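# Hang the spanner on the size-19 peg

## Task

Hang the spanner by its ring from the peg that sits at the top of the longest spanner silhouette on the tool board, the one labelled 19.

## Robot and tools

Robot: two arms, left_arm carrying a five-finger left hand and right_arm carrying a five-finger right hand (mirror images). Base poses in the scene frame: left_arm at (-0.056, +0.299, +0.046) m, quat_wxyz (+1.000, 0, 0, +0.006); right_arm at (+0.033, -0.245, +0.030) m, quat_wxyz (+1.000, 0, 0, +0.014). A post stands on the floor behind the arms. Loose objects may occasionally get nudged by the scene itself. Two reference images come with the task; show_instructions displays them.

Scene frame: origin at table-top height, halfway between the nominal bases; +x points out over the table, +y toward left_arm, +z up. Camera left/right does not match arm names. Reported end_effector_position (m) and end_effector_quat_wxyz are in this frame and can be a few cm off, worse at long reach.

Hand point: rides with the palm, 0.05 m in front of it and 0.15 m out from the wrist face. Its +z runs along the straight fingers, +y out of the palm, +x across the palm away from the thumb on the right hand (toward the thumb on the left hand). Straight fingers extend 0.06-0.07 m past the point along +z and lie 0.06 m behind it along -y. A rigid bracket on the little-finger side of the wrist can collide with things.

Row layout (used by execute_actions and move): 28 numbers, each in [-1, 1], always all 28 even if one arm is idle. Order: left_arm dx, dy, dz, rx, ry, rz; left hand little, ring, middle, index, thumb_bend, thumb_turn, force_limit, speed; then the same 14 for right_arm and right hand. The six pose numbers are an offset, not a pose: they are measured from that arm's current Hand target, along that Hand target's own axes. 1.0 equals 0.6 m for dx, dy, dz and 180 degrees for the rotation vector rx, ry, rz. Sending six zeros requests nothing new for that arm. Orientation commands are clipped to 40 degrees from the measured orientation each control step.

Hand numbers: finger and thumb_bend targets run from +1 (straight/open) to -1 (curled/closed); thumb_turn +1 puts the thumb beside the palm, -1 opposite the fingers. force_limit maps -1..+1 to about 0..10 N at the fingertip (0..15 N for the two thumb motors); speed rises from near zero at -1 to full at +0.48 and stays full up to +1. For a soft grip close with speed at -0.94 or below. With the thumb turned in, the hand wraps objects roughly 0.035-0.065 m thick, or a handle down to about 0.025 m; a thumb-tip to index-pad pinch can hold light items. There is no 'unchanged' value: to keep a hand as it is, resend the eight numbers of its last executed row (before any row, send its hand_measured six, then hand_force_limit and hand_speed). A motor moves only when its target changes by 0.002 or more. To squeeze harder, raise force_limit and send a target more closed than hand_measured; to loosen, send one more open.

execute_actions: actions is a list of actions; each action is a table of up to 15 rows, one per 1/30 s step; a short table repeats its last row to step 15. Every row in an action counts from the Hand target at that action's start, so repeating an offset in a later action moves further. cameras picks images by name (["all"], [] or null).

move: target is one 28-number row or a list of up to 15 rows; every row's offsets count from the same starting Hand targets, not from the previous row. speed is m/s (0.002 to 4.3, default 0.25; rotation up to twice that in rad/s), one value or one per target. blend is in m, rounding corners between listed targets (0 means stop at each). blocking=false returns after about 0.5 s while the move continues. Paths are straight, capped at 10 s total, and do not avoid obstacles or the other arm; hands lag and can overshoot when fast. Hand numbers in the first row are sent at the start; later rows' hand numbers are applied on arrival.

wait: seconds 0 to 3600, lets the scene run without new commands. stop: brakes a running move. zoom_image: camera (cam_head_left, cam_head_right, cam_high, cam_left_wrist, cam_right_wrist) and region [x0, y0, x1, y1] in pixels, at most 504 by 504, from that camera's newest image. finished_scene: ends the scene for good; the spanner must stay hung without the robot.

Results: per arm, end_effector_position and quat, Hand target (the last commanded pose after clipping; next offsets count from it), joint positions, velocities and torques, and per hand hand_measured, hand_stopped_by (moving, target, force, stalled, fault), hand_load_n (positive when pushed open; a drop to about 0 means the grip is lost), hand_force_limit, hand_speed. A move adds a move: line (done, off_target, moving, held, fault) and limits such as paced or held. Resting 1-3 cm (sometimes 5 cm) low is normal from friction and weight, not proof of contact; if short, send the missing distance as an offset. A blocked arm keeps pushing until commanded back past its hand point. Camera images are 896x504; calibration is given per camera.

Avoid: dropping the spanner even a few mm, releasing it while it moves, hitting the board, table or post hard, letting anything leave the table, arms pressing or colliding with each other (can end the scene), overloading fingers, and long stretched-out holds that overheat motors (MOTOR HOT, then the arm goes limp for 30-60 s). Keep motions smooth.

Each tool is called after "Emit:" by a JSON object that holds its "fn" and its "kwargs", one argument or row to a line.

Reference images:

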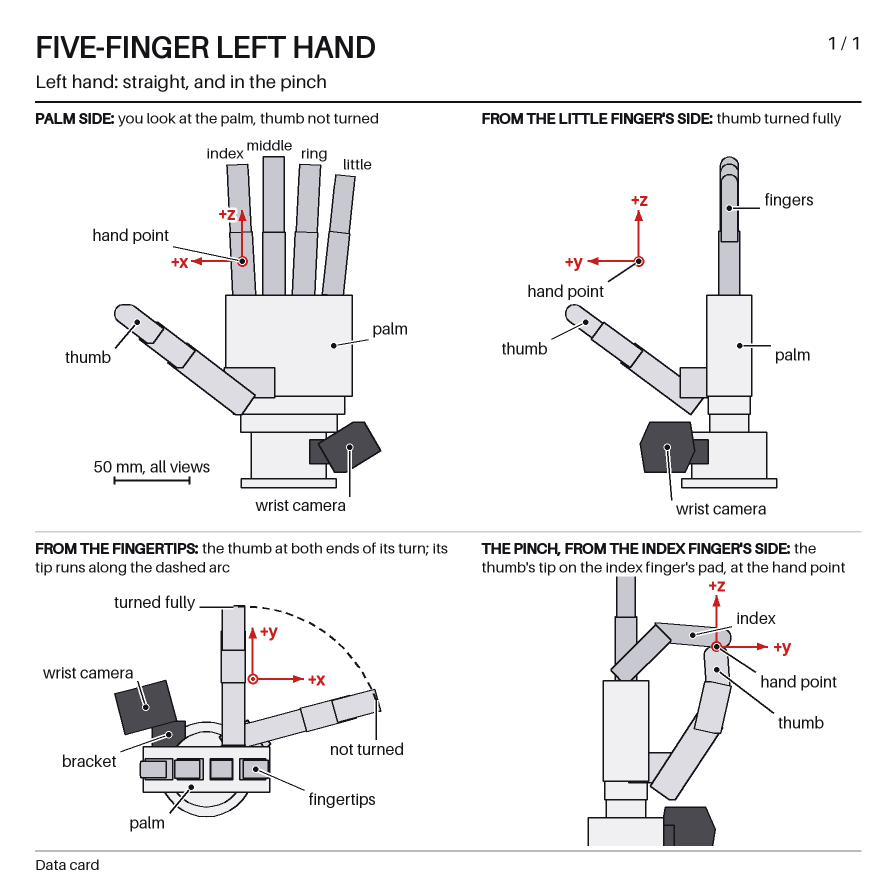

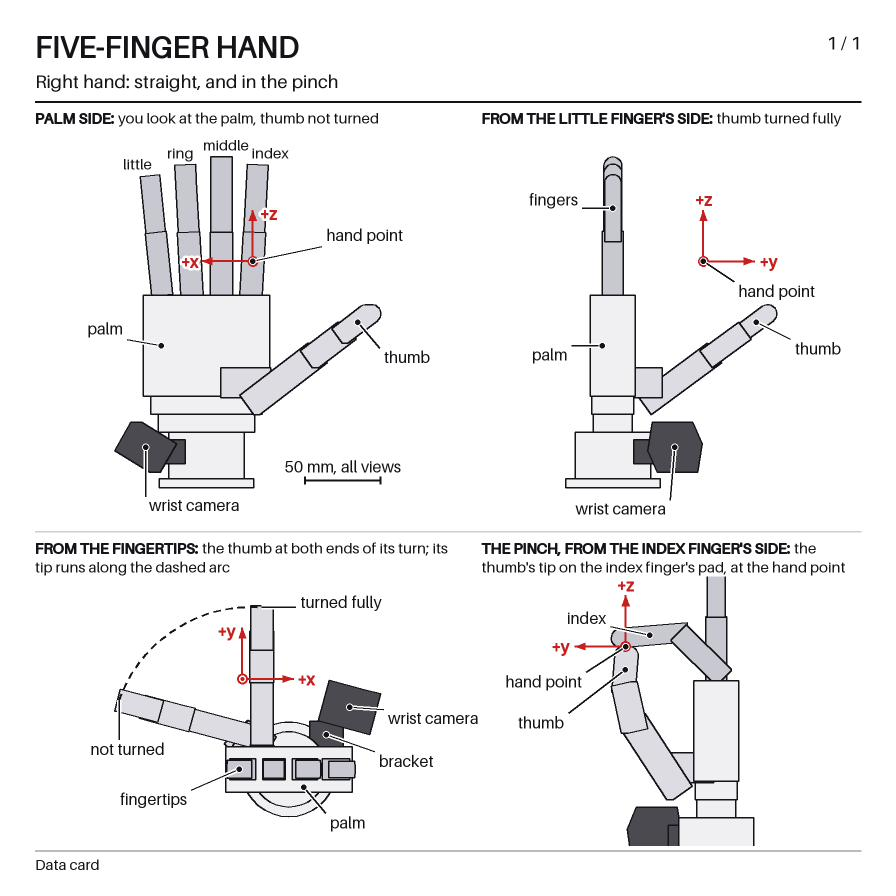

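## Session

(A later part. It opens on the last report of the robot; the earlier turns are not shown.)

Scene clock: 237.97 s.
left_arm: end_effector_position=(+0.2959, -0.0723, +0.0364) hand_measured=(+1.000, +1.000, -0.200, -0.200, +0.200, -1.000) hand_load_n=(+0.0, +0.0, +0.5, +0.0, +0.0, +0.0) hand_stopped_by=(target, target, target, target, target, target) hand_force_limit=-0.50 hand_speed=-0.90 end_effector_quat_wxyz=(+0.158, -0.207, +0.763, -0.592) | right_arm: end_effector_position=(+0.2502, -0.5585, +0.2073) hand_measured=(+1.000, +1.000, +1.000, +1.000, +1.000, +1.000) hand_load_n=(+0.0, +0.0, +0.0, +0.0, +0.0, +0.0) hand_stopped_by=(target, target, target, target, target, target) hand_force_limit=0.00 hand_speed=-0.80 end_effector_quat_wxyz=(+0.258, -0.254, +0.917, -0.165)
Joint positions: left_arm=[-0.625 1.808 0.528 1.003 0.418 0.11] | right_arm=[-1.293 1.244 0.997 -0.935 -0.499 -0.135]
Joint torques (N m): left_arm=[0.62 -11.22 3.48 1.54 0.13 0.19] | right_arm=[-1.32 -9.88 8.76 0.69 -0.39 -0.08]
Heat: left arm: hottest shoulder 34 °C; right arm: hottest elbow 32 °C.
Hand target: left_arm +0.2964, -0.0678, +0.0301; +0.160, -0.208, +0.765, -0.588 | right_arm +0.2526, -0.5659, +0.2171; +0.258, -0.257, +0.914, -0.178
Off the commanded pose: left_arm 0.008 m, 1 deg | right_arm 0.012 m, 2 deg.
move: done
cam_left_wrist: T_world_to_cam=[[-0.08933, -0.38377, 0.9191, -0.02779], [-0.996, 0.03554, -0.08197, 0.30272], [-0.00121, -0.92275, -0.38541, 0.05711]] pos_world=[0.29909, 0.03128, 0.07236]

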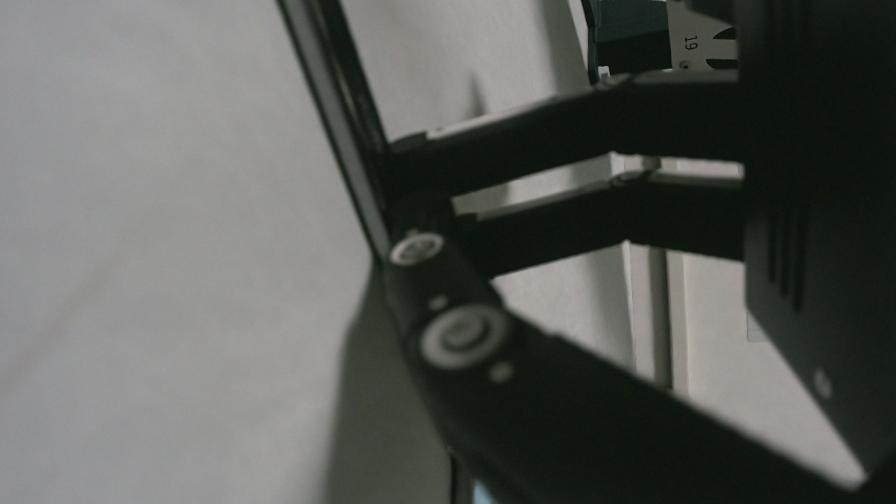

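Emit:
{"fn": "move", "kwargs": {
  "target": [
    [0,0,0,0,0,0,1,0.35,1,0.35,0.2,-1,-0.3,-0.3,0,0,0,0,0,0,1,1,1,1,1,1,0,-0.8],
    [0,-0.0248,-0.02,0,0,0,1,0.35,1,0.35,0.23,-1,-0.3,-0.3,0,0,0,0,0,0,1,1,1,1,1,1,0,-0.8]
  ],
  "speed": 0.05,
  "cameras": ["cam_left_wrist"]
}}

Emit:
{"fn": "move", "kwargs": {
  "target": [0,0.0202,0.0054,0,0,0,1,0.35,1,0.35,0.23,-1,-0.3,-0.3,0,0,0,0,0,0,1,1,1,1,1,1,0,-0.8],
  "speed": 0.04,
  "cameras": ["cam_left_wrist"]
}}

Scene clock: 274.53 s.
left_arm: end_effector_position=(+0.2912, -0.0649, +0.0453) hand_measured=(+1.000, +0.350, +1.000, +0.350, +0.230, -1.000) hand_load_n=(+0.0, +0.0, +0.0, +0.0, +0.0, +0.0) hand_stopped_by=(target, target, target, target, target, target) hand_force_limit=-0.30 hand_speed=-0.30 end_effector_quat_wxyz=(+0.156, -0.209, +0.764, -0.590) | right_arm: end_effector_position=(+0.2502, -0.5585, +0.2073) hand_measured=(+1.000, +1.000, +1.000, +1.000, +1.000, +1.000) hand_load_n=(+0.0, +0.0, +0.0, +0.0, +0.0, +0.0) hand_stopped_by=(target, target, target, target, target, target) hand_force_limit=0.00 hand_speed=-0.80 end_effector_quat_wxyz=(+0.258, -0.254, +0.917, -0.165)
Joint positions: left_arm=[-0.616 1.758 0.507 0.966 0.425 0.112] | right_arm=[-1.293 1.244 0.997 -0.935 -0.499 -0.135]
Joint torques (N m): left_arm=[0.67 -13.16 3.69 0.79 0.19 0.19] | right_arm=[-1.49 -9.93 8.72 0.73 -0.36 -0.08]
Heat: left arm: hottest shoulder 34 °C; right arm: hottest elbow 33 °C.
Hand target: left_arm +0.2924, -0.0610, +0.0476; +0.160, -0.208, +0.765, -0.588 | right_arm +0.2526, -0.5659, +0.2171; +0.258, -0.257, +0.914, -0.178
Off the commanded pose: left_arm 0.005 m, 0 deg | right_arm 0.012 m, 2 deg.
move: done
cam_left_wrist: T_world_to_cam=[[-0.08318, -0.38776, 0.918, -0.03554], [-0.99653, 0.03469, -0.07564, 0.29831], [-0.00252, -0.92111, -0.3893, 0.06797]] pos_world=[0.29449, 0.03848, 0.08165]

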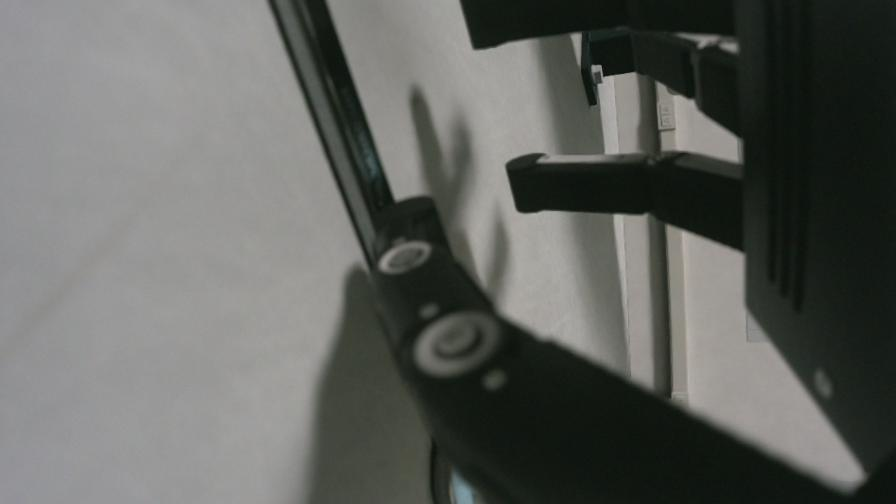

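Scene clock: 275.23 s.
left_arm: end_effector_position=(+0.2898, -0.0639, +0.0371) hand_measured=(+1.000, +0.350, +1.000, +0.350, +0.230, -1.000) hand_load_n=(+0.0, +0.0, +0.0, +0.0, +0.5, +0.0) hand_stopped_by=(target, target, target, target, target, target) hand_force_limit=-0.30 hand_speed=-0.30 end_effector_quat_wxyz=(+0.153, -0.212, +0.767, -0.586) | right_arm: end_effector_position=(+0.2502, -0.5585, +0.2073) hand_measured=(+1.000, +1.000, +1.000, +1.000, +1.000, +1.000) hand_load_n=(+0.0, +0.0, +0.0, +0.0, +0.0, +0.0) hand_stopped_by=(target, target, target, target, target, target) hand_force_limit=0.00 hand_speed=-0.80 end_effector_quat_wxyz=(+0.258, -0.254, +0.917, -0.165)
Joint positions: left_arm=[-0.616 1.779 0.507 0.975 0.425 0.113] | right_arm=[-1.293 1.244 0.997 -0.935 -0.499 -0.135]
Joint torques (N m): left_arm=[0.62 -10.87 3.55 2.3 0.19 0.19] | right_arm=[-1.61 -9.88 8.75 0.7 -0.37 -0.09]
Heat: left arm: hottest shoulder 34 °C; right arm: hottest elbow 33 °C.
Hand target: left_arm +0.2924, -0.0610, +0.0350; +0.160, -0.208, +0.765, -0.588 | right_arm +0.2526, -0.5659, +0.2171; +0.258, -0.257, +0.914, -0.178
Off the commanded pose: left_arm 0.004 m, 1 deg | right_arm 0.012 m, 2 deg.
move: done
cam_left_wrist: T_world_to_cam=[[-0.07401, -0.39445, 0.91593, -0.03073], [-0.99724, 0.03529, -0.06538, 0.29604], [-0.00654, -0.91824, -0.39598, 0.06725]] pos_world=[0.29339, 0.03918, 0.07413]

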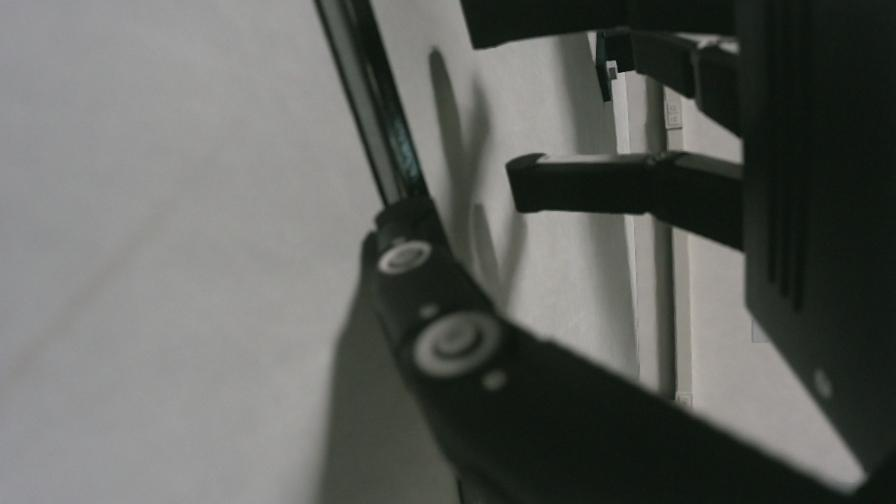

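Emit:
{"fn": "move", "kwargs": {
  "target": [0,0.0056,0.0015,0,0,0,1,0.35,1,0.35,0.23,-1,-0.3,-0.3,0,0,0,0,0,0,1,1,1,1,1,1,0,-0.8],
  "speed": 0.04,
  "cameras": ["cam_left_wrist"]
}}

Emit:
{"fn": "move", "kwargs": {
  "target": [0,0,0,0,0,0,1,0.0,1,0.0,0.23,-1,-0.5,-0.9,0,0,0,0,0,0,1,1,1,1,1,1,0,-0.8],
  "speed": 0.04,
  "cameras": ["cam_left_wrist"]
}}

Scene clock: 280.47 s.
left_arm: end_effector_position=(+0.2900, -0.0640, +0.0346) hand_measured=(+1.000, +0.350, +1.000, +0.350, +0.230, -1.000) hand_load_n=(+0.0, +0.0, +0.0, +0.0, +0.0, +0.0) hand_stopped_by=(target, target, target, target, target, target) hand_force_limit=-0.30 hand_speed=-0.30 end_effector_quat_wxyz=(+0.154, -0.211, +0.767, -0.587) | right_arm: end_effector_position=(+0.2502, -0.5585, +0.2073) hand_measured=(+1.000, +1.000, +1.000, +1.000, +1.000, +1.000) hand_load_n=(+0.0, +0.0, +0.0, +0.0, +0.0, +0.0) hand_stopped_by=(target, target, target, target, target, target) hand_force_limit=0.00 hand_speed=-0.80 end_effector_quat_wxyz=(+0.258, -0.254, +0.917, -0.165)
Joint positions: left_arm=[-0.616 1.791 0.507 0.99 0.425 0.113] | right_arm=[-1.293 1.244 0.997 -0.935 -0.499 -0.135]
Joint torques (N m): left_arm=[0.62 -10.75 3.54 2.13 0.19 0.19] | right_arm=[-1.49 -9.93 8.77 0.75 -0.38 -0.09]
Heat: left arm: hottest shoulder 34 °C; right arm: hottest elbow 33 °C.
Hand target: left_arm +0.2924, -0.0610, +0.0315; +0.160, -0.208, +0.765, -0.588 | right_arm +0.2526, -0.5659, +0.2171; +0.258, -0.257, +0.914, -0.178
Off the commanded pose: left_arm 0.005 m, 1 deg | right_arm 0.012 m, 2 deg.
move: done
cam_left_wrist: T_world_to_cam=[[-0.07598, -0.39309, 0.91636, -0.02785], [-0.99709, 0.03514, -0.06759, 0.29609], [-0.00563, -0.91883, -0.39461, 0.06588]] pos_world=[0.29349, 0.03918, 0.07153]

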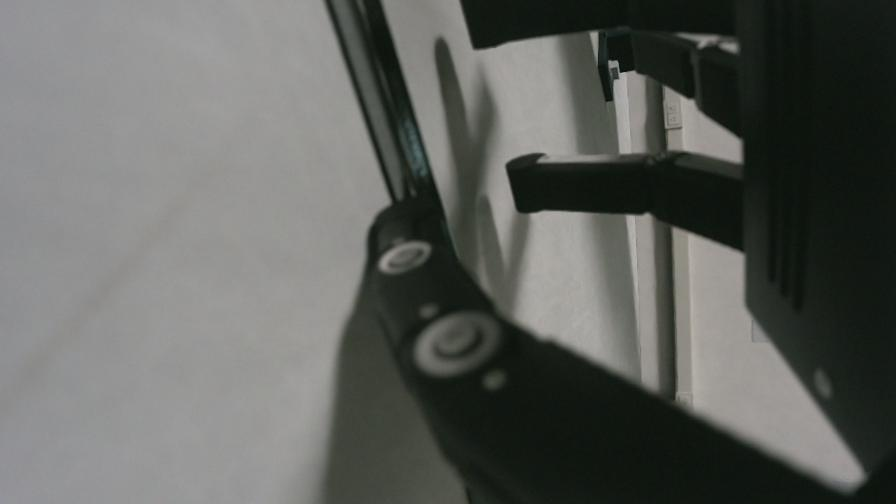

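Scene clock: 282.00 s.
left_arm: end_effector_position=(+0.2900, -0.0640, +0.0347) hand_measured=(+1.000, +0.000, +1.000, +0.000, +0.230, -1.000) hand_load_n=(+0.0, +0.0, +0.0, +0.0, +0.0, +0.0) hand_stopped_by=(target, target, target, target, target, target) hand_force_limit=-0.50 hand_speed=-0.90 end_effector_quat_wxyz=(+0.154, -0.211, +0.767, -0.587) | right_arm: end_effector_position=(+0.2502, -0.5585, +0.2073) hand_measured=(+1.000, +1.000, +1.000, +1.000, +1.000, +1.000) hand_load_n=(+0.0, +0.0, +0.0, +0.0, +0.0, +0.0) hand_stopped_by=(target, target, target, target, target, target) hand_force_limit=0.00 hand_speed=-0.80 end_effector_quat_wxyz=(+0.258, -0.254, +0.917, -0.165)
Joint positions: left_arm=[-0.616 1.791 0.507 0.99 0.425 0.113] | right_arm=[-1.293 1.244 0.997 -0.935 -0.499 -0.135]
Joint torques (N m): left_arm=[0.67 -10.75 3.52 2.25 0.19 0.19] | right_arm=[-1.61 -10.11 8.66 0.7 -0.38 -0.07]
Heat: left arm: hottest shoulder 34 °C; right arm: hottest elbow 33 °C.
Hand target: left_arm +0.2924, -0.0610, +0.0316; +0.160, -0.208, +0.765, -0.588 | right_arm +0.2526, -0.5659, +0.2171; +0.258, -0.257, +0.914, -0.178
Off the commanded pose: left_arm 0.005 m, 1 deg | right_arm 0.012 m, 2 deg.
move: done
cam_left_wrist: T_world_to_cam=[[-0.07635, -0.39287, 0.91642, -0.02774], [-0.99707, 0.03518, -0.06798, 0.29621], [-0.00553, -0.91892, -0.39441, 0.06584]] pos_world=[0.29359, 0.03918, 0.07153]

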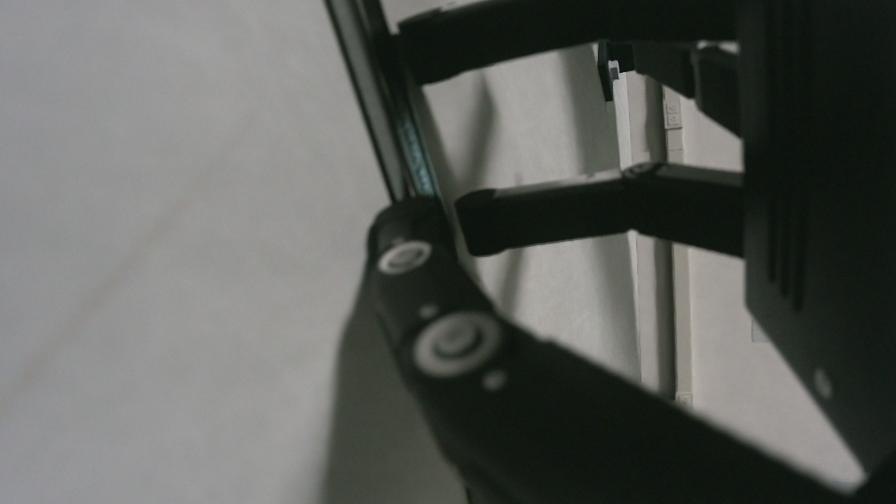

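Emit:
{"fn": "move", "kwargs": {
  "target": [0,0,0,0,0,0,1,-0.15,1,-0.15,0.23,-1,-0.5,-0.9,0,0,0,0,0,0,1,1,1,1,1,1,0,-0.8],
  "speed": 0.04,
  "cameras": ["cam_left_wrist"]
}}

Emit:
{"fn": "zoom_image", "kwargs": {
  "camera": "cam_left_wrist",
  "region": [200, 0, 600, 400]
}}

Scene clock: 285.80 s.
left_arm: end_effector_position=(+0.2902, -0.0641, +0.0350) hand_measured=(+1.000, -0.150, +1.000, -0.150, +0.230, -1.000) hand_load_n=(+0.0, +0.5, +0.0, +0.0, +0.5, +0.0) hand_stopped_by=(target, target, target, target, target, target) hand_force_limit=-0.50 hand_speed=-0.90 end_effector_quat_wxyz=(+0.155, -0.210, +0.766, -0.587) | right_arm: end_effector_position=(+0.2502, -0.5585, +0.2073) hand_measured=(+1.000, +1.000, +1.000, +1.000, +1.000, +1.000) hand_load_n=(+0.0, +0.0, +0.0, +0.0, +0.0, +0.0) hand_stopped_by=(target, target, target, target, target, target) hand_force_limit=0.00 hand_speed=-0.80 end_effector_quat_wxyz=(+0.258, -0.254, +0.917, -0.165)
Joint positions: left_arm=[-0.616 1.791 0.507 0.992 0.425 0.113] | right_arm=[-1.293 1.244 0.997 -0.935 -0.499 -0.135]
Joint torques (N m): left_arm=[0.67 -10.75 3.54 2.18 0.19 0.19] | right_arm=[-1.67 -9.88 8.7 0.7 -0.37 -0.08]
Heat: left arm: hottest shoulder 34 °C; right arm: hottest elbow 33 °C.
Hand target: left_arm +0.2924, -0.0610, +0.0316; +0.160, -0.208, +0.765, -0.588 | right_arm +0.2526, -0.5659, +0.2171; +0.258, -0.257, +0.914, -0.178
Off the commanded pose: left_arm 0.005 m, 1 deg | right_arm 0.012 m, 2 deg.
move: done
cam_left_wrist: T_world_to_cam=[[-0.07772, -0.39225, 0.91657, -0.02769], [-0.99696, 0.03522, -0.06947, 0.29641], [-0.00503, -0.91919, -0.39379, 0.06569]] pos_world=[0.29369, 0.03908, 0.07183]

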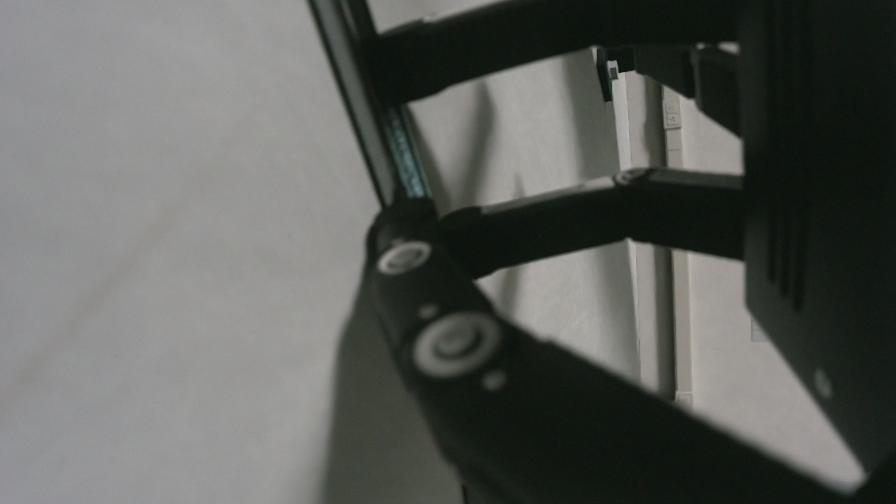

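Scaled by 1.260 from the camera's image (finer frame: 1280x720).

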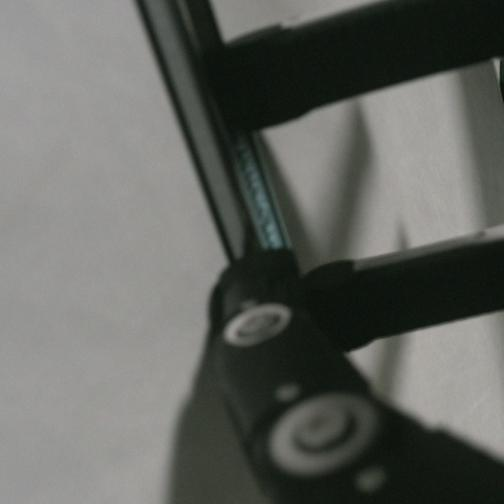

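Emit:
{"fn": "move", "kwargs": {
  "target": [
    [0,0,0,0,0,0,1,0.2,1,0.2,0.23,-1,-0.5,-0.5,0,0,0,0,0,0,1,1,1,1,1,1,0,-0.8],
    [0,-0.0112,-0.003,0,0,0,1,0.1,1,0.1,0.15,-1,-0.5,-0.5,0,0,0,0,0,0,1,1,1,1,1,1,0,-0.8]
  ],
  "speed": 0.04,
  "cameras": ["cam_left_wrist"]
}}

Emit:
{"fn": "zoom_image", "kwargs": {
  "camera": "cam_left_wrist",
  "region": [200, 0, 600, 400]
}}

Scene clock: 299.80 s.
left_arm: end_effector_position=(+0.2901, -0.0642, +0.0350) hand_measured=(+1.000, +0.100, +1.000, +0.100, +0.150, -1.000) hand_load_n=(+0.0, +0.5, +0.0, +0.0, +0.0, +0.0) hand_stopped_by=(target, target, target, target, target, target) hand_force_limit=-0.50 hand_speed=-0.50 end_effector_quat_wxyz=(+0.154, -0.210, +0.766, -0.587) | right_arm: end_effector_position=(+0.2502, -0.5585, +0.2073) hand_measured=(+1.000, +1.000, +1.000, +1.000, +1.000, +1.000) hand_load_n=(+0.0, +0.0, +0.0, -0.5, -0.5, -0.5) hand_stopped_by=(target, target, target, target, target, target) hand_force_limit=0.00 hand_speed=-0.80 end_effector_quat_wxyz=(+0.258, -0.254, +0.917, -0.165)
Joint positions: left_arm=[-0.616 1.791 0.507 0.992 0.426 0.113] | right_arm=[-1.293 1.244 0.997 -0.935 -0.499 -0.135]
Joint torques (N m): left_arm=[0.62 -13.1 3.45 1.18 0.19 0.18] | right_arm=[-1.61 -9.99 8.73 0.69 -0.38 -0.09]
Heat: left arm: hottest shoulder 33 °C; right arm: hottest elbow 33 °C.
Hand target: left_arm +0.2924, -0.0610, +0.0386; +0.160, -0.208, +0.765, -0.588 | right_arm +0.2526, -0.5659, +0.2171; +0.258, -0.257, +0.914, -0.178
Off the commanded pose: left_arm 0.005 m, 1 deg | right_arm 0.012 m, 2 deg.
move: done
cam_left_wrist: T_world_to_cam=[[-0.07788, -0.39214, 0.91661, -0.02765], [-0.99695, 0.03555, -0.0695, 0.2964], [-0.00533, -0.91922, -0.39371, 0.06577]] pos_world=[0.29369, 0.03908, 0.07183]

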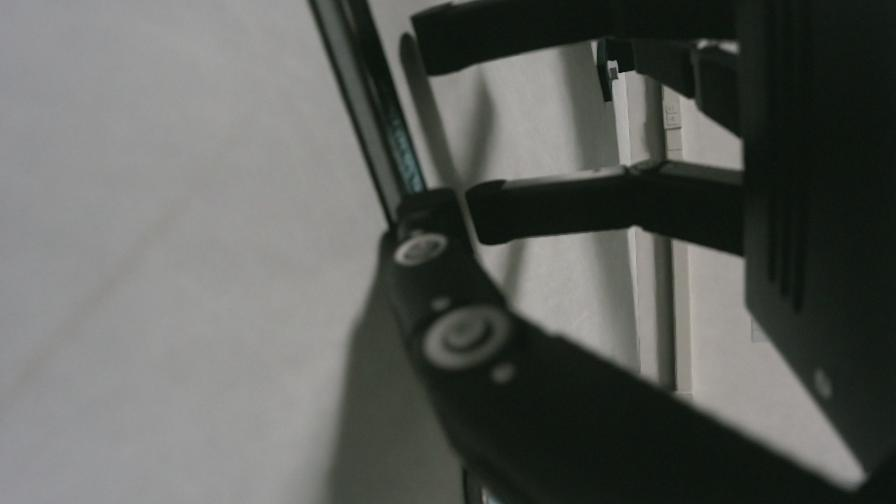

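Scaled by 1.260 from the camera's image (finer frame: 1280x720).

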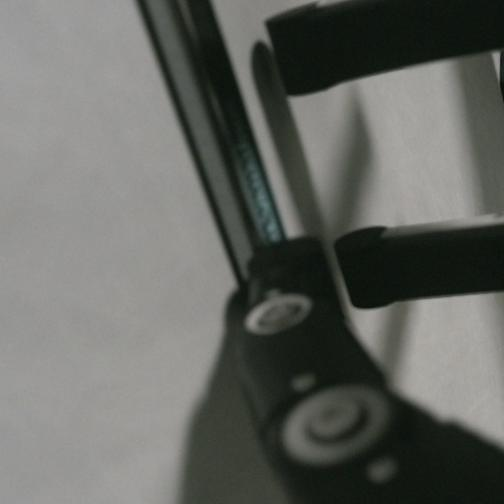

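Emit:
{"fn": "move", "kwargs": {
  "target": [0,0.0195,0.0018,0,0,0,1,0.1,1,0.1,0.15,-1,-0.5,-0.5,0,0,0,0,0,0,1,1,1,1,1,1,0,-0.8],
  "speed": 0.04,
  "cameras": ["cam_left_wrist"]
}}

Emit:
{"fn": "zoom_image", "kwargs": {
  "camera": "cam_left_wrist",
  "region": [200, 0, 600, 400]
}}

Scene clock: 304.63 s.
left_arm: end_effector_position=(+0.2908, -0.0638, +0.0320) hand_measured=(+1.000, +0.100, +1.000, +0.100, +0.150, -1.000) hand_load_n=(+0.0, -0.5, +0.0, +0.0, +0.0, +0.0) hand_stopped_by=(target, target, target, target, target, target) hand_force_limit=-0.50 hand_speed=-0.50 end_effector_quat_wxyz=(+0.155, -0.209, +0.765, -0.589) | right_arm: end_effector_position=(+0.2502, -0.5585, +0.2073) hand_measured=(+1.000, +1.000, +1.000, +1.000, +1.000, +1.000) hand_load_n=(+0.0, +0.0, +0.0, +0.0, +0.0, +0.0) hand_stopped_by=(target, target, target, target, target, target) hand_force_limit=0.00 hand_speed=-0.80 end_effector_quat_wxyz=(+0.258, -0.254, +0.917, -0.165)
Joint positions: left_arm=[-0.613 1.806 0.507 1.011 0.428 0.113] | right_arm=[-1.293 1.244 0.997 -0.935 -0.499 -0.135]
Joint torques (N m): left_arm=[0.67 -10.7 3.08 2.21 0.17 0.2] | right_arm=[-1.79 -9.99 8.76 0.72 -0.38 -0.08]
Heat: left arm: hottest shoulder 33 °C; right arm: hottest elbow 33 °C.
Hand target: left_arm +0.2914, -0.0593, +0.0268; +0.160, -0.208, +0.765, -0.588 | right_arm +0.2526, -0.5659, +0.2171; +0.258, -0.257, +0.914, -0.178
Off the commanded pose: left_arm 0.007 m, 1 deg | right_arm 0.012 m, 2 deg.
move: done
cam_left_wrist: T_world_to_cam=[[-0.08103, -0.3895, 0.91746, -0.02362], [-0.9967, 0.03575, -0.07286, 0.2969], [-0.00442, -0.92033, -0.39111, 0.06454]] pos_world=[0.29429, 0.03958, 0.06854]

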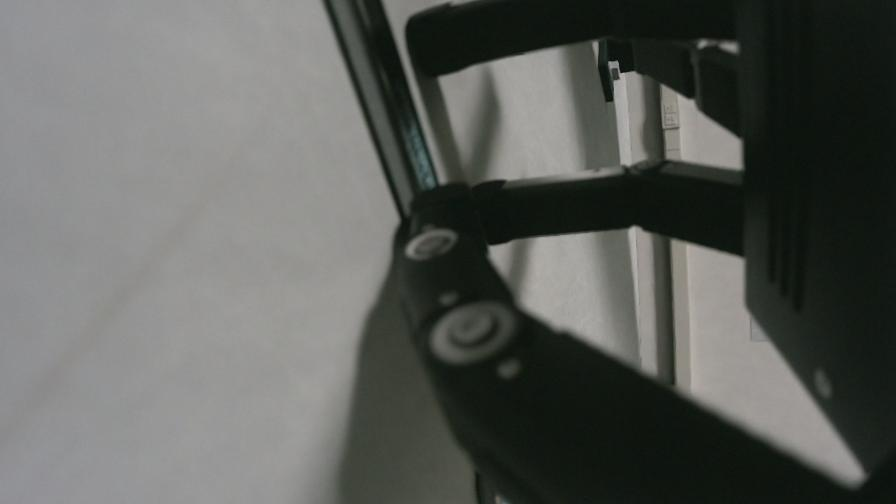

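Scaled by 1.260 from the camera's image (finer frame: 1280x720).

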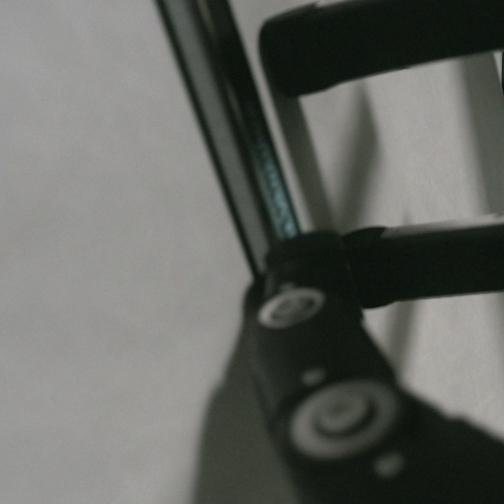

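Emit:
{"fn": "move", "kwargs": {
  "target": [0,0,0,0,0,0,1,-0.1,1,-0.1,0.15,-1,-0.5,-0.9,0,0,0,0,0,0,1,1,1,1,1,1,0,-0.8],
  "speed": 0.04,
  "cameras": ["cam_left_wrist"]
}}

Emit:
{"fn": "zoom_image", "kwargs": {
  "camera": "cam_left_wrist",
  "region": [200, 0, 600, 400]
}}

Scene clock: 308.23 s.
left_arm: end_effector_position=(+0.2910, -0.0639, +0.0324) hand_measured=(+1.000, -0.100, +1.000, -0.100, +0.150, -1.000) hand_load_n=(+0.0, +0.0, +0.0, +0.0, +0.0, +0.0) hand_stopped_by=(target, target, target, target, target, target) hand_force_limit=-0.50 hand_speed=-0.90 end_effector_quat_wxyz=(+0.156, -0.209, +0.765, -0.589) | right_arm: end_effector_position=(+0.2502, -0.5585, +0.2073) hand_measured=(+1.000, +1.000, +1.000, +1.000, +1.000, +1.000) hand_load_n=(+0.0, -0.5, +0.0, +0.0, +0.0, +0.0) hand_stopped_by=(target, target, target, target, target, target) hand_force_limit=0.00 hand_speed=-0.80 end_effector_quat_wxyz=(+0.258, -0.254, +0.917, -0.165)
Joint positions: left_arm=[-0.613 1.806 0.507 1.013 0.428 0.113] | right_arm=[-1.293 1.244 0.997 -0.935 -0.499 -0.135]
Joint torques (N m): left_arm=[0.56 -10.7 3.08 2.14 0.16 0.19] | right_arm=[-1.38 -9.93 8.76 0.66 -0.37 -0.09]
Heat: left arm: hottest shoulder 33 °C; right arm: hottest elbow 33 °C.
Hand target: left_arm +0.2914, -0.0593, +0.0268; +0.160, -0.208, +0.765, -0.588 | right_arm +0.2526, -0.5659, +0.2171; +0.258, -0.257, +0.914, -0.178
Off the commanded pose: left_arm 0.007 m, 1 deg | right_arm 0.012 m, 2 deg.
move: done
cam_left_wrist: T_world_to_cam=[[-0.08246, -0.38848, 0.91776, -0.02357], [-0.99659, 0.03558, -0.07448, 0.29711], [-0.00372, -0.92077, -0.39008, 0.0643]] pos_world=[0.29439, 0.03948, 0.06885]

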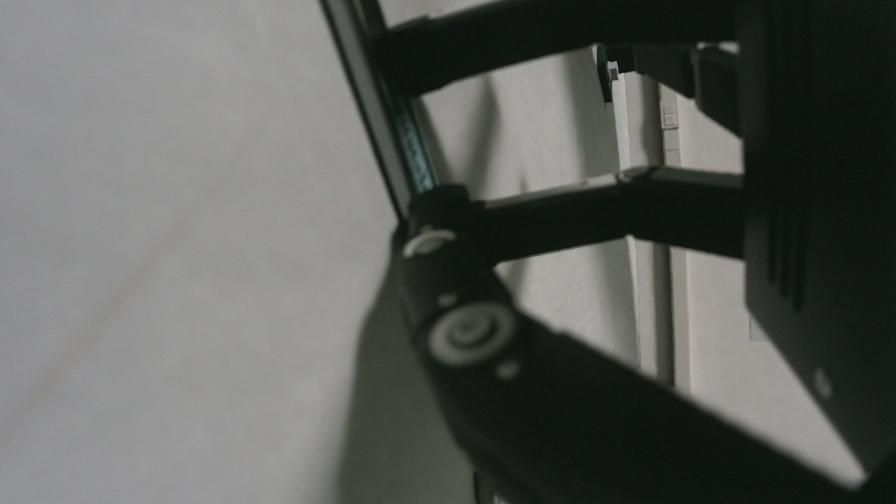

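Scaled by 1.260 from the camera's image (finer frame: 1280x720).

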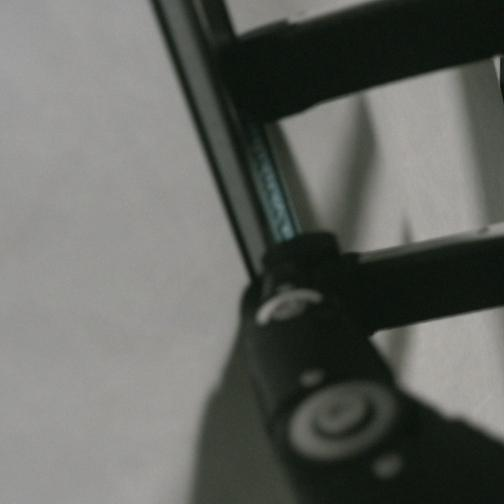

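Emit:
{"fn": "zoom_image", "kwargs": {
  "camera": "cam_left_wrist",
  "region": [340, 10, 460, 130]
}}

Emit:
{"fn": "zoom_image", "kwargs": {
  "camera": "cam_left_wrist",
  "region": [370, 150, 500, 280]
}}

Scaled by 4.200 from the camera's image (finer frame: 1280x720).

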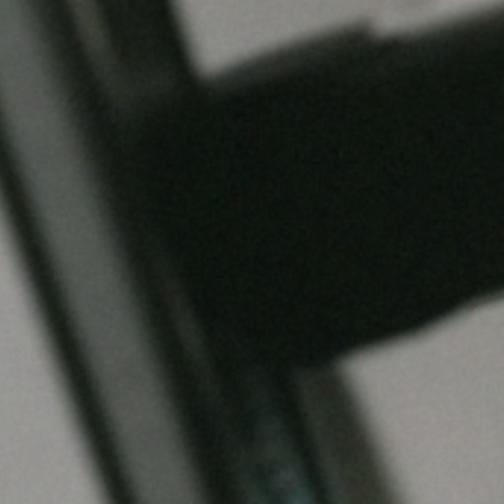

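Scaled by 3.877 from the camera's image (finer frame: 1280x720).

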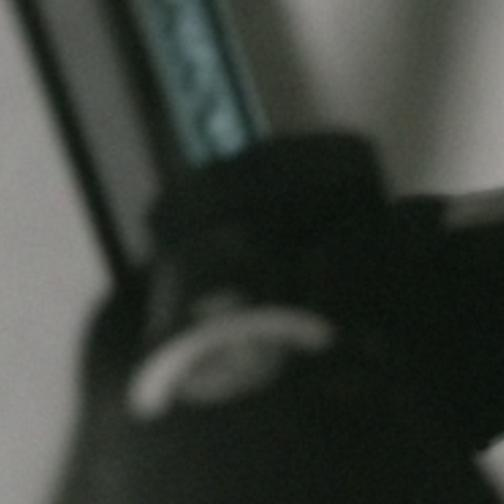

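Emit:
{"fn": "move", "kwargs": {
  "target": [0,0.0126,-0.0018,0,0,0,1,-0.05,1,-0.05,0.15,-1,-0.5,-0.9,0,0,0,0,0,0,1,1,1,1,1,1,0,-0.8],
  "speed": 0.04,
  "cameras": ["cam_left_wrist"]
}}

Emit:
{"fn": "zoom_image", "kwargs": {
  "camera": "cam_left_wrist",
  "region": [300, 0, 550, 250]
}}

Scene clock: 334.93 s.
left_arm: end_effector_position=(+0.2908, -0.0627, +0.0316) hand_measured=(+1.000, -0.050, +1.000, -0.050, +0.150, -1.000) hand_load_n=(+0.0, -1.0, +0.0, +0.0, +0.0, +0.0) hand_stopped_by=(target, target, target, target, target, target) hand_force_limit=-0.50 hand_speed=-0.90 end_effector_quat_wxyz=(+0.159, -0.205, +0.761, -0.594) | right_arm: end_effector_position=(+0.2502, -0.5585, +0.2073) hand_measured=(+1.000, +1.000, +1.000, +1.000, +1.000, +1.000) hand_load_n=(+0.0, +0.0, +0.0, +0.0, +0.0, +0.0) hand_stopped_by=(target, target, target, target, target, target) hand_force_limit=0.00 hand_speed=-0.80 end_effector_quat_wxyz=(+0.258, -0.254, +0.917, -0.165)
Joint positions: left_arm=[-0.61 1.821 0.501 1.05 0.434 0.114] | right_arm=[-1.293 1.244 0.997 -0.935 -0.499 -0.135]
Joint torques (N m): left_arm=[0.67 -9.76 2.95 1.88 0.1 0.2] | right_arm=[-1.61 -9.88 8.7 0.73 -0.38 -0.08]
Heat: left arm: hottest shoulder 33 °C; right arm: hottest elbow 33 °C.
Hand target: left_arm +0.2900, -0.0568, +0.0200; +0.160, -0.208, +0.765, -0.588 | right_arm +0.2526, -0.5659, +0.2171; +0.258, -0.257, +0.914, -0.178
Off the commanded pose: left_arm 0.013 m, 1 deg | right_arm 0.012 m, 2 deg.
move: off_target (left_arm)
cam_left_wrist: T_world_to_cam=[[-0.09461, -0.37934, 0.92041, -0.01839], [-0.99552, 0.0366, -0.08724, 0.29693], [-0.0006, -0.92453, -0.3811, 0.06362]] pos_world=[0.29389, 0.04097, 0.06708]

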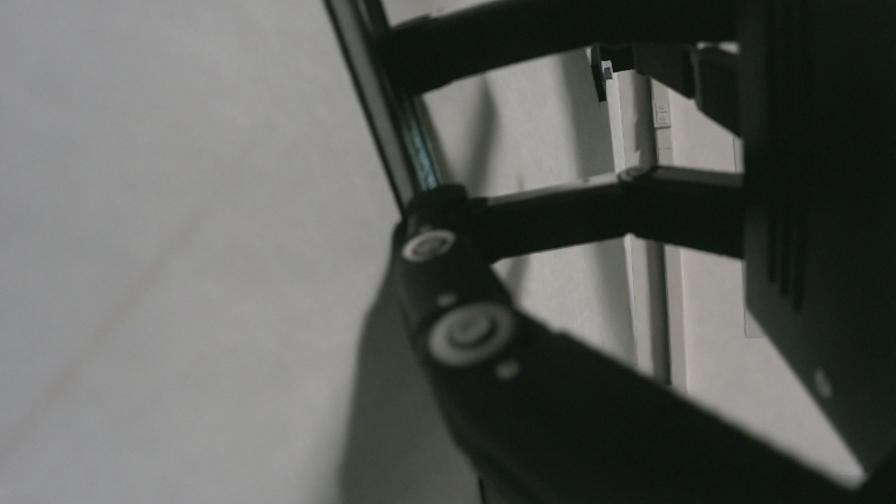

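Scaled by 2.016 from the camera's image (finer frame: 1280x720).

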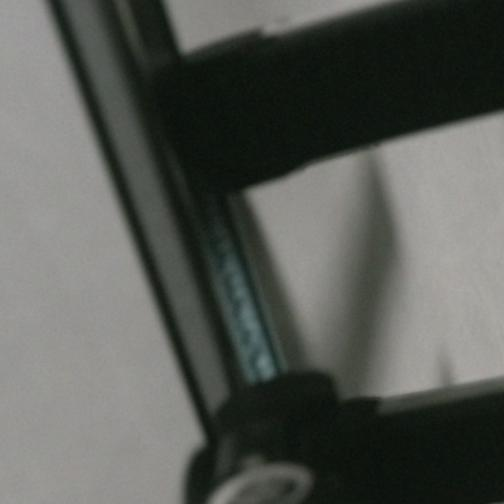

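Emit:
{"fn": "move", "kwargs": {
  "target": [0,0,0,0,0,0,1,-0.2,1,-0.2,0.15,-1,-0.4,-0.9,0,0,0,0,0,0,1,1,1,1,1,1,0,-0.8],
  "speed": 0.04,
  "cameras": ["cam_left_wrist"]
}}

Emit:
{"fn": "zoom_image", "kwargs": {
  "camera": "cam_left_wrist",
  "region": [300, 0, 550, 250]
}}

Scene clock: 337.73 s.
left_arm: end_effector_position=(+0.2910, -0.0629, +0.0319) hand_measured=(+1.000, -0.200, +1.000, -0.200, +0.150, -1.000) hand_load_n=(+0.0, +0.5, +0.0, +1.0, -0.5, +0.0) hand_stopped_by=(target, target, target, target, target, target) hand_force_limit=-0.40 hand_speed=-0.90 end_effector_quat_wxyz=(+0.160, -0.205, +0.760, -0.595) | right_arm: end_effector_position=(+0.2502, -0.5585, +0.2073) hand_measured=(+1.000, +1.000, +1.000, +1.000, +1.000, +1.000) hand_load_n=(+0.0, +0.0, +0.0, +0.0, +0.0, -0.5) hand_stopped_by=(target, target, target, target, target, target) hand_force_limit=0.00 hand_speed=-0.80 end_effector_quat_wxyz=(+0.258, -0.254, +0.917, -0.165)
Joint positions: left_arm=[-0.61 1.822 0.501 1.053 0.434 0.114] | right_arm=[-1.293 1.244 0.997 -0.935 -0.499 -0.135]
Joint torques (N m): left_arm=[0.62 -9.88 2.96 1.74 0.1 0.2] | right_arm=[-1.49 -9.93 8.72 0.73 -0.37 -0.08]
Heat: left arm: hottest shoulder 33 °C; right arm: hottest elbow 33 °C.
Hand target: left_arm +0.2900, -0.0568, +0.0199; +0.160, -0.208, +0.765, -0.588 | right_arm +0.2526, -0.5659, +0.2171; +0.258, -0.257, +0.914, -0.178
Off the commanded pose: left_arm 0.013 m, 1 deg | right_arm 0.012 m, 2 deg.
move: done
cam_left_wrist: T_world_to_cam=[[-0.09661, -0.37793, 0.92078, -0.01804], [-0.99532, 0.03649, -0.08946, 0.29724], [0.00021, -0.92511, -0.37969, 0.06317]] pos_world=[0.2941, 0.04077, 0.06718]

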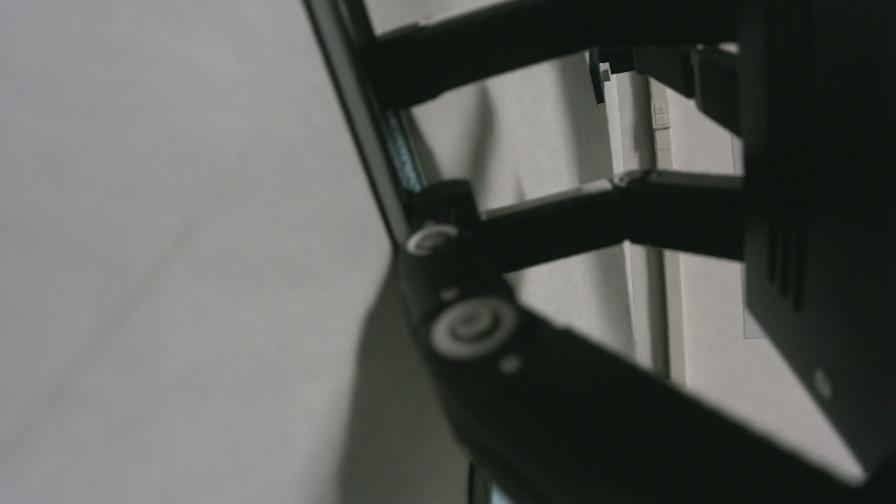

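Scaled by 2.016 from the camera's image (finer frame: 1280x720).

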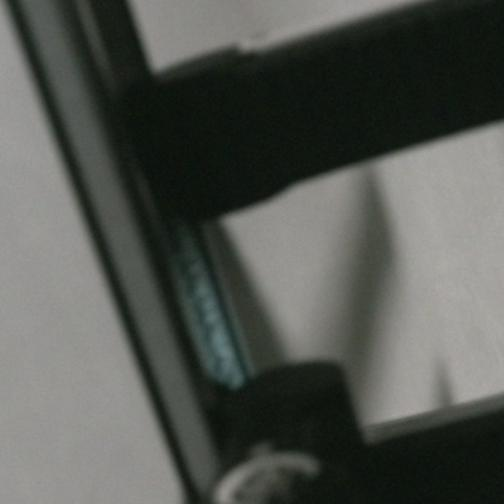

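Emit:
{"fn": "move", "kwargs": {
  "target": [0,0,0,0,0,0,1,-0.35,1,-0.35,0.15,-1,-0.4,-0.9,0,0,0,0,0,0,1,1,1,1,1,1,0,-0.8],
  "speed": 0.04,
  "cameras": ["cam_left_wrist"]
}}

Emit:
{"fn": "zoom_image", "kwargs": {
  "camera": "cam_left_wrist",
  "region": [300, 0, 550, 250]
}}

Scene clock: 341.53 s.
left_arm: end_effector_position=(+0.2912, -0.0630, +0.0322) hand_measured=(+1.000, -0.350, +1.000, -0.272, +0.150, -1.000) hand_load_n=(-0.5, +0.5, +0.0, +2.0, +0.0, -2.0) hand_stopped_by=(target, target, target, force, target, target) hand_force_limit=-0.40 hand_speed=-0.90 end_effector_quat_wxyz=(+0.160, -0.205, +0.760, -0.596) | right_arm: end_effector_position=(+0.2502, -0.5585, +0.2073) hand_measured=(+1.000, +1.000, +1.000, +1.000, +1.000, +1.000) hand_load_n=(+0.0, +0.0, +0.0, +0.0, +0.0, +0.0) hand_stopped_by=(target, target, target, target, target, target) hand_force_limit=0.00 hand_speed=-0.80 end_effector_quat_wxyz=(+0.258, -0.254, +0.917, -0.165)
Joint positions: left_arm=[-0.61 1.822 0.501 1.055 0.434 0.114] | right_arm=[-1.293 1.244 0.997 -0.935 -0.499 -0.135]
Joint torques (N m): left_arm=[0.62 -9.93 2.96 1.69 0.1 0.2] | right_arm=[-1.67 -9.93 8.77 0.76 -0.37 -0.1]
Heat: left arm: hottest shoulder 33 °C; right arm: hottest elbow 33 °C.
Hand target: left_arm +0.2900, -0.0568, +0.0200; +0.160, -0.208, +0.765, -0.588 | right_arm +0.2526, -0.5659, +0.2171; +0.258, -0.257, +0.914, -0.178
Off the commanded pose: left_arm 0.014 m, 1 deg | right_arm 0.012 m, 2 deg.
move: done
cam_left_wrist: T_world_to_cam=[[-0.09778, -0.37715, 0.92098, -0.01792], [-0.99521, 0.03639, -0.09075, 0.29742], [0.00071, -0.92544, -0.3789, 0.06305]] pos_world=[0.2942, 0.04077, 0.06738]

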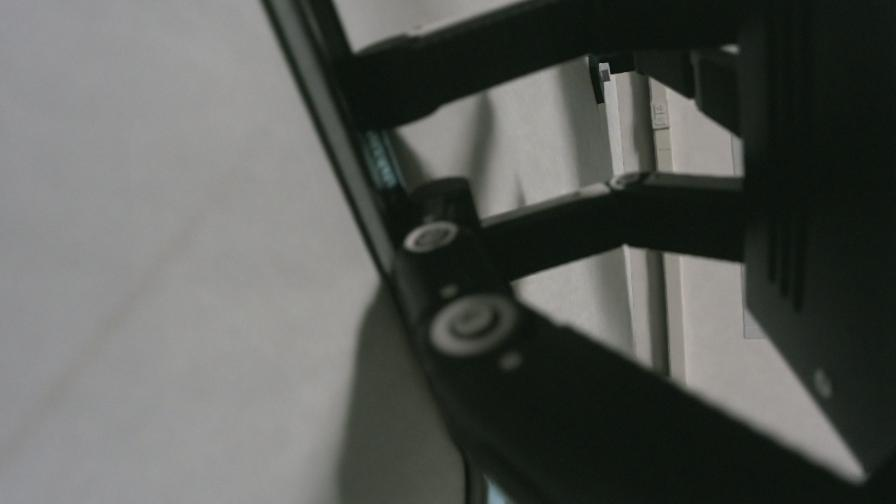

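Scaled by 2.016 from the camera's image (finer frame: 1280x720).

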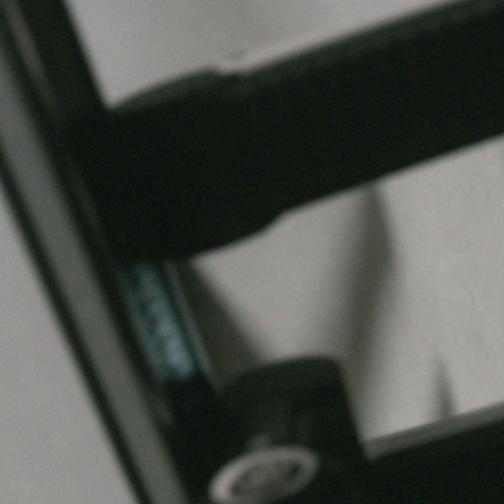

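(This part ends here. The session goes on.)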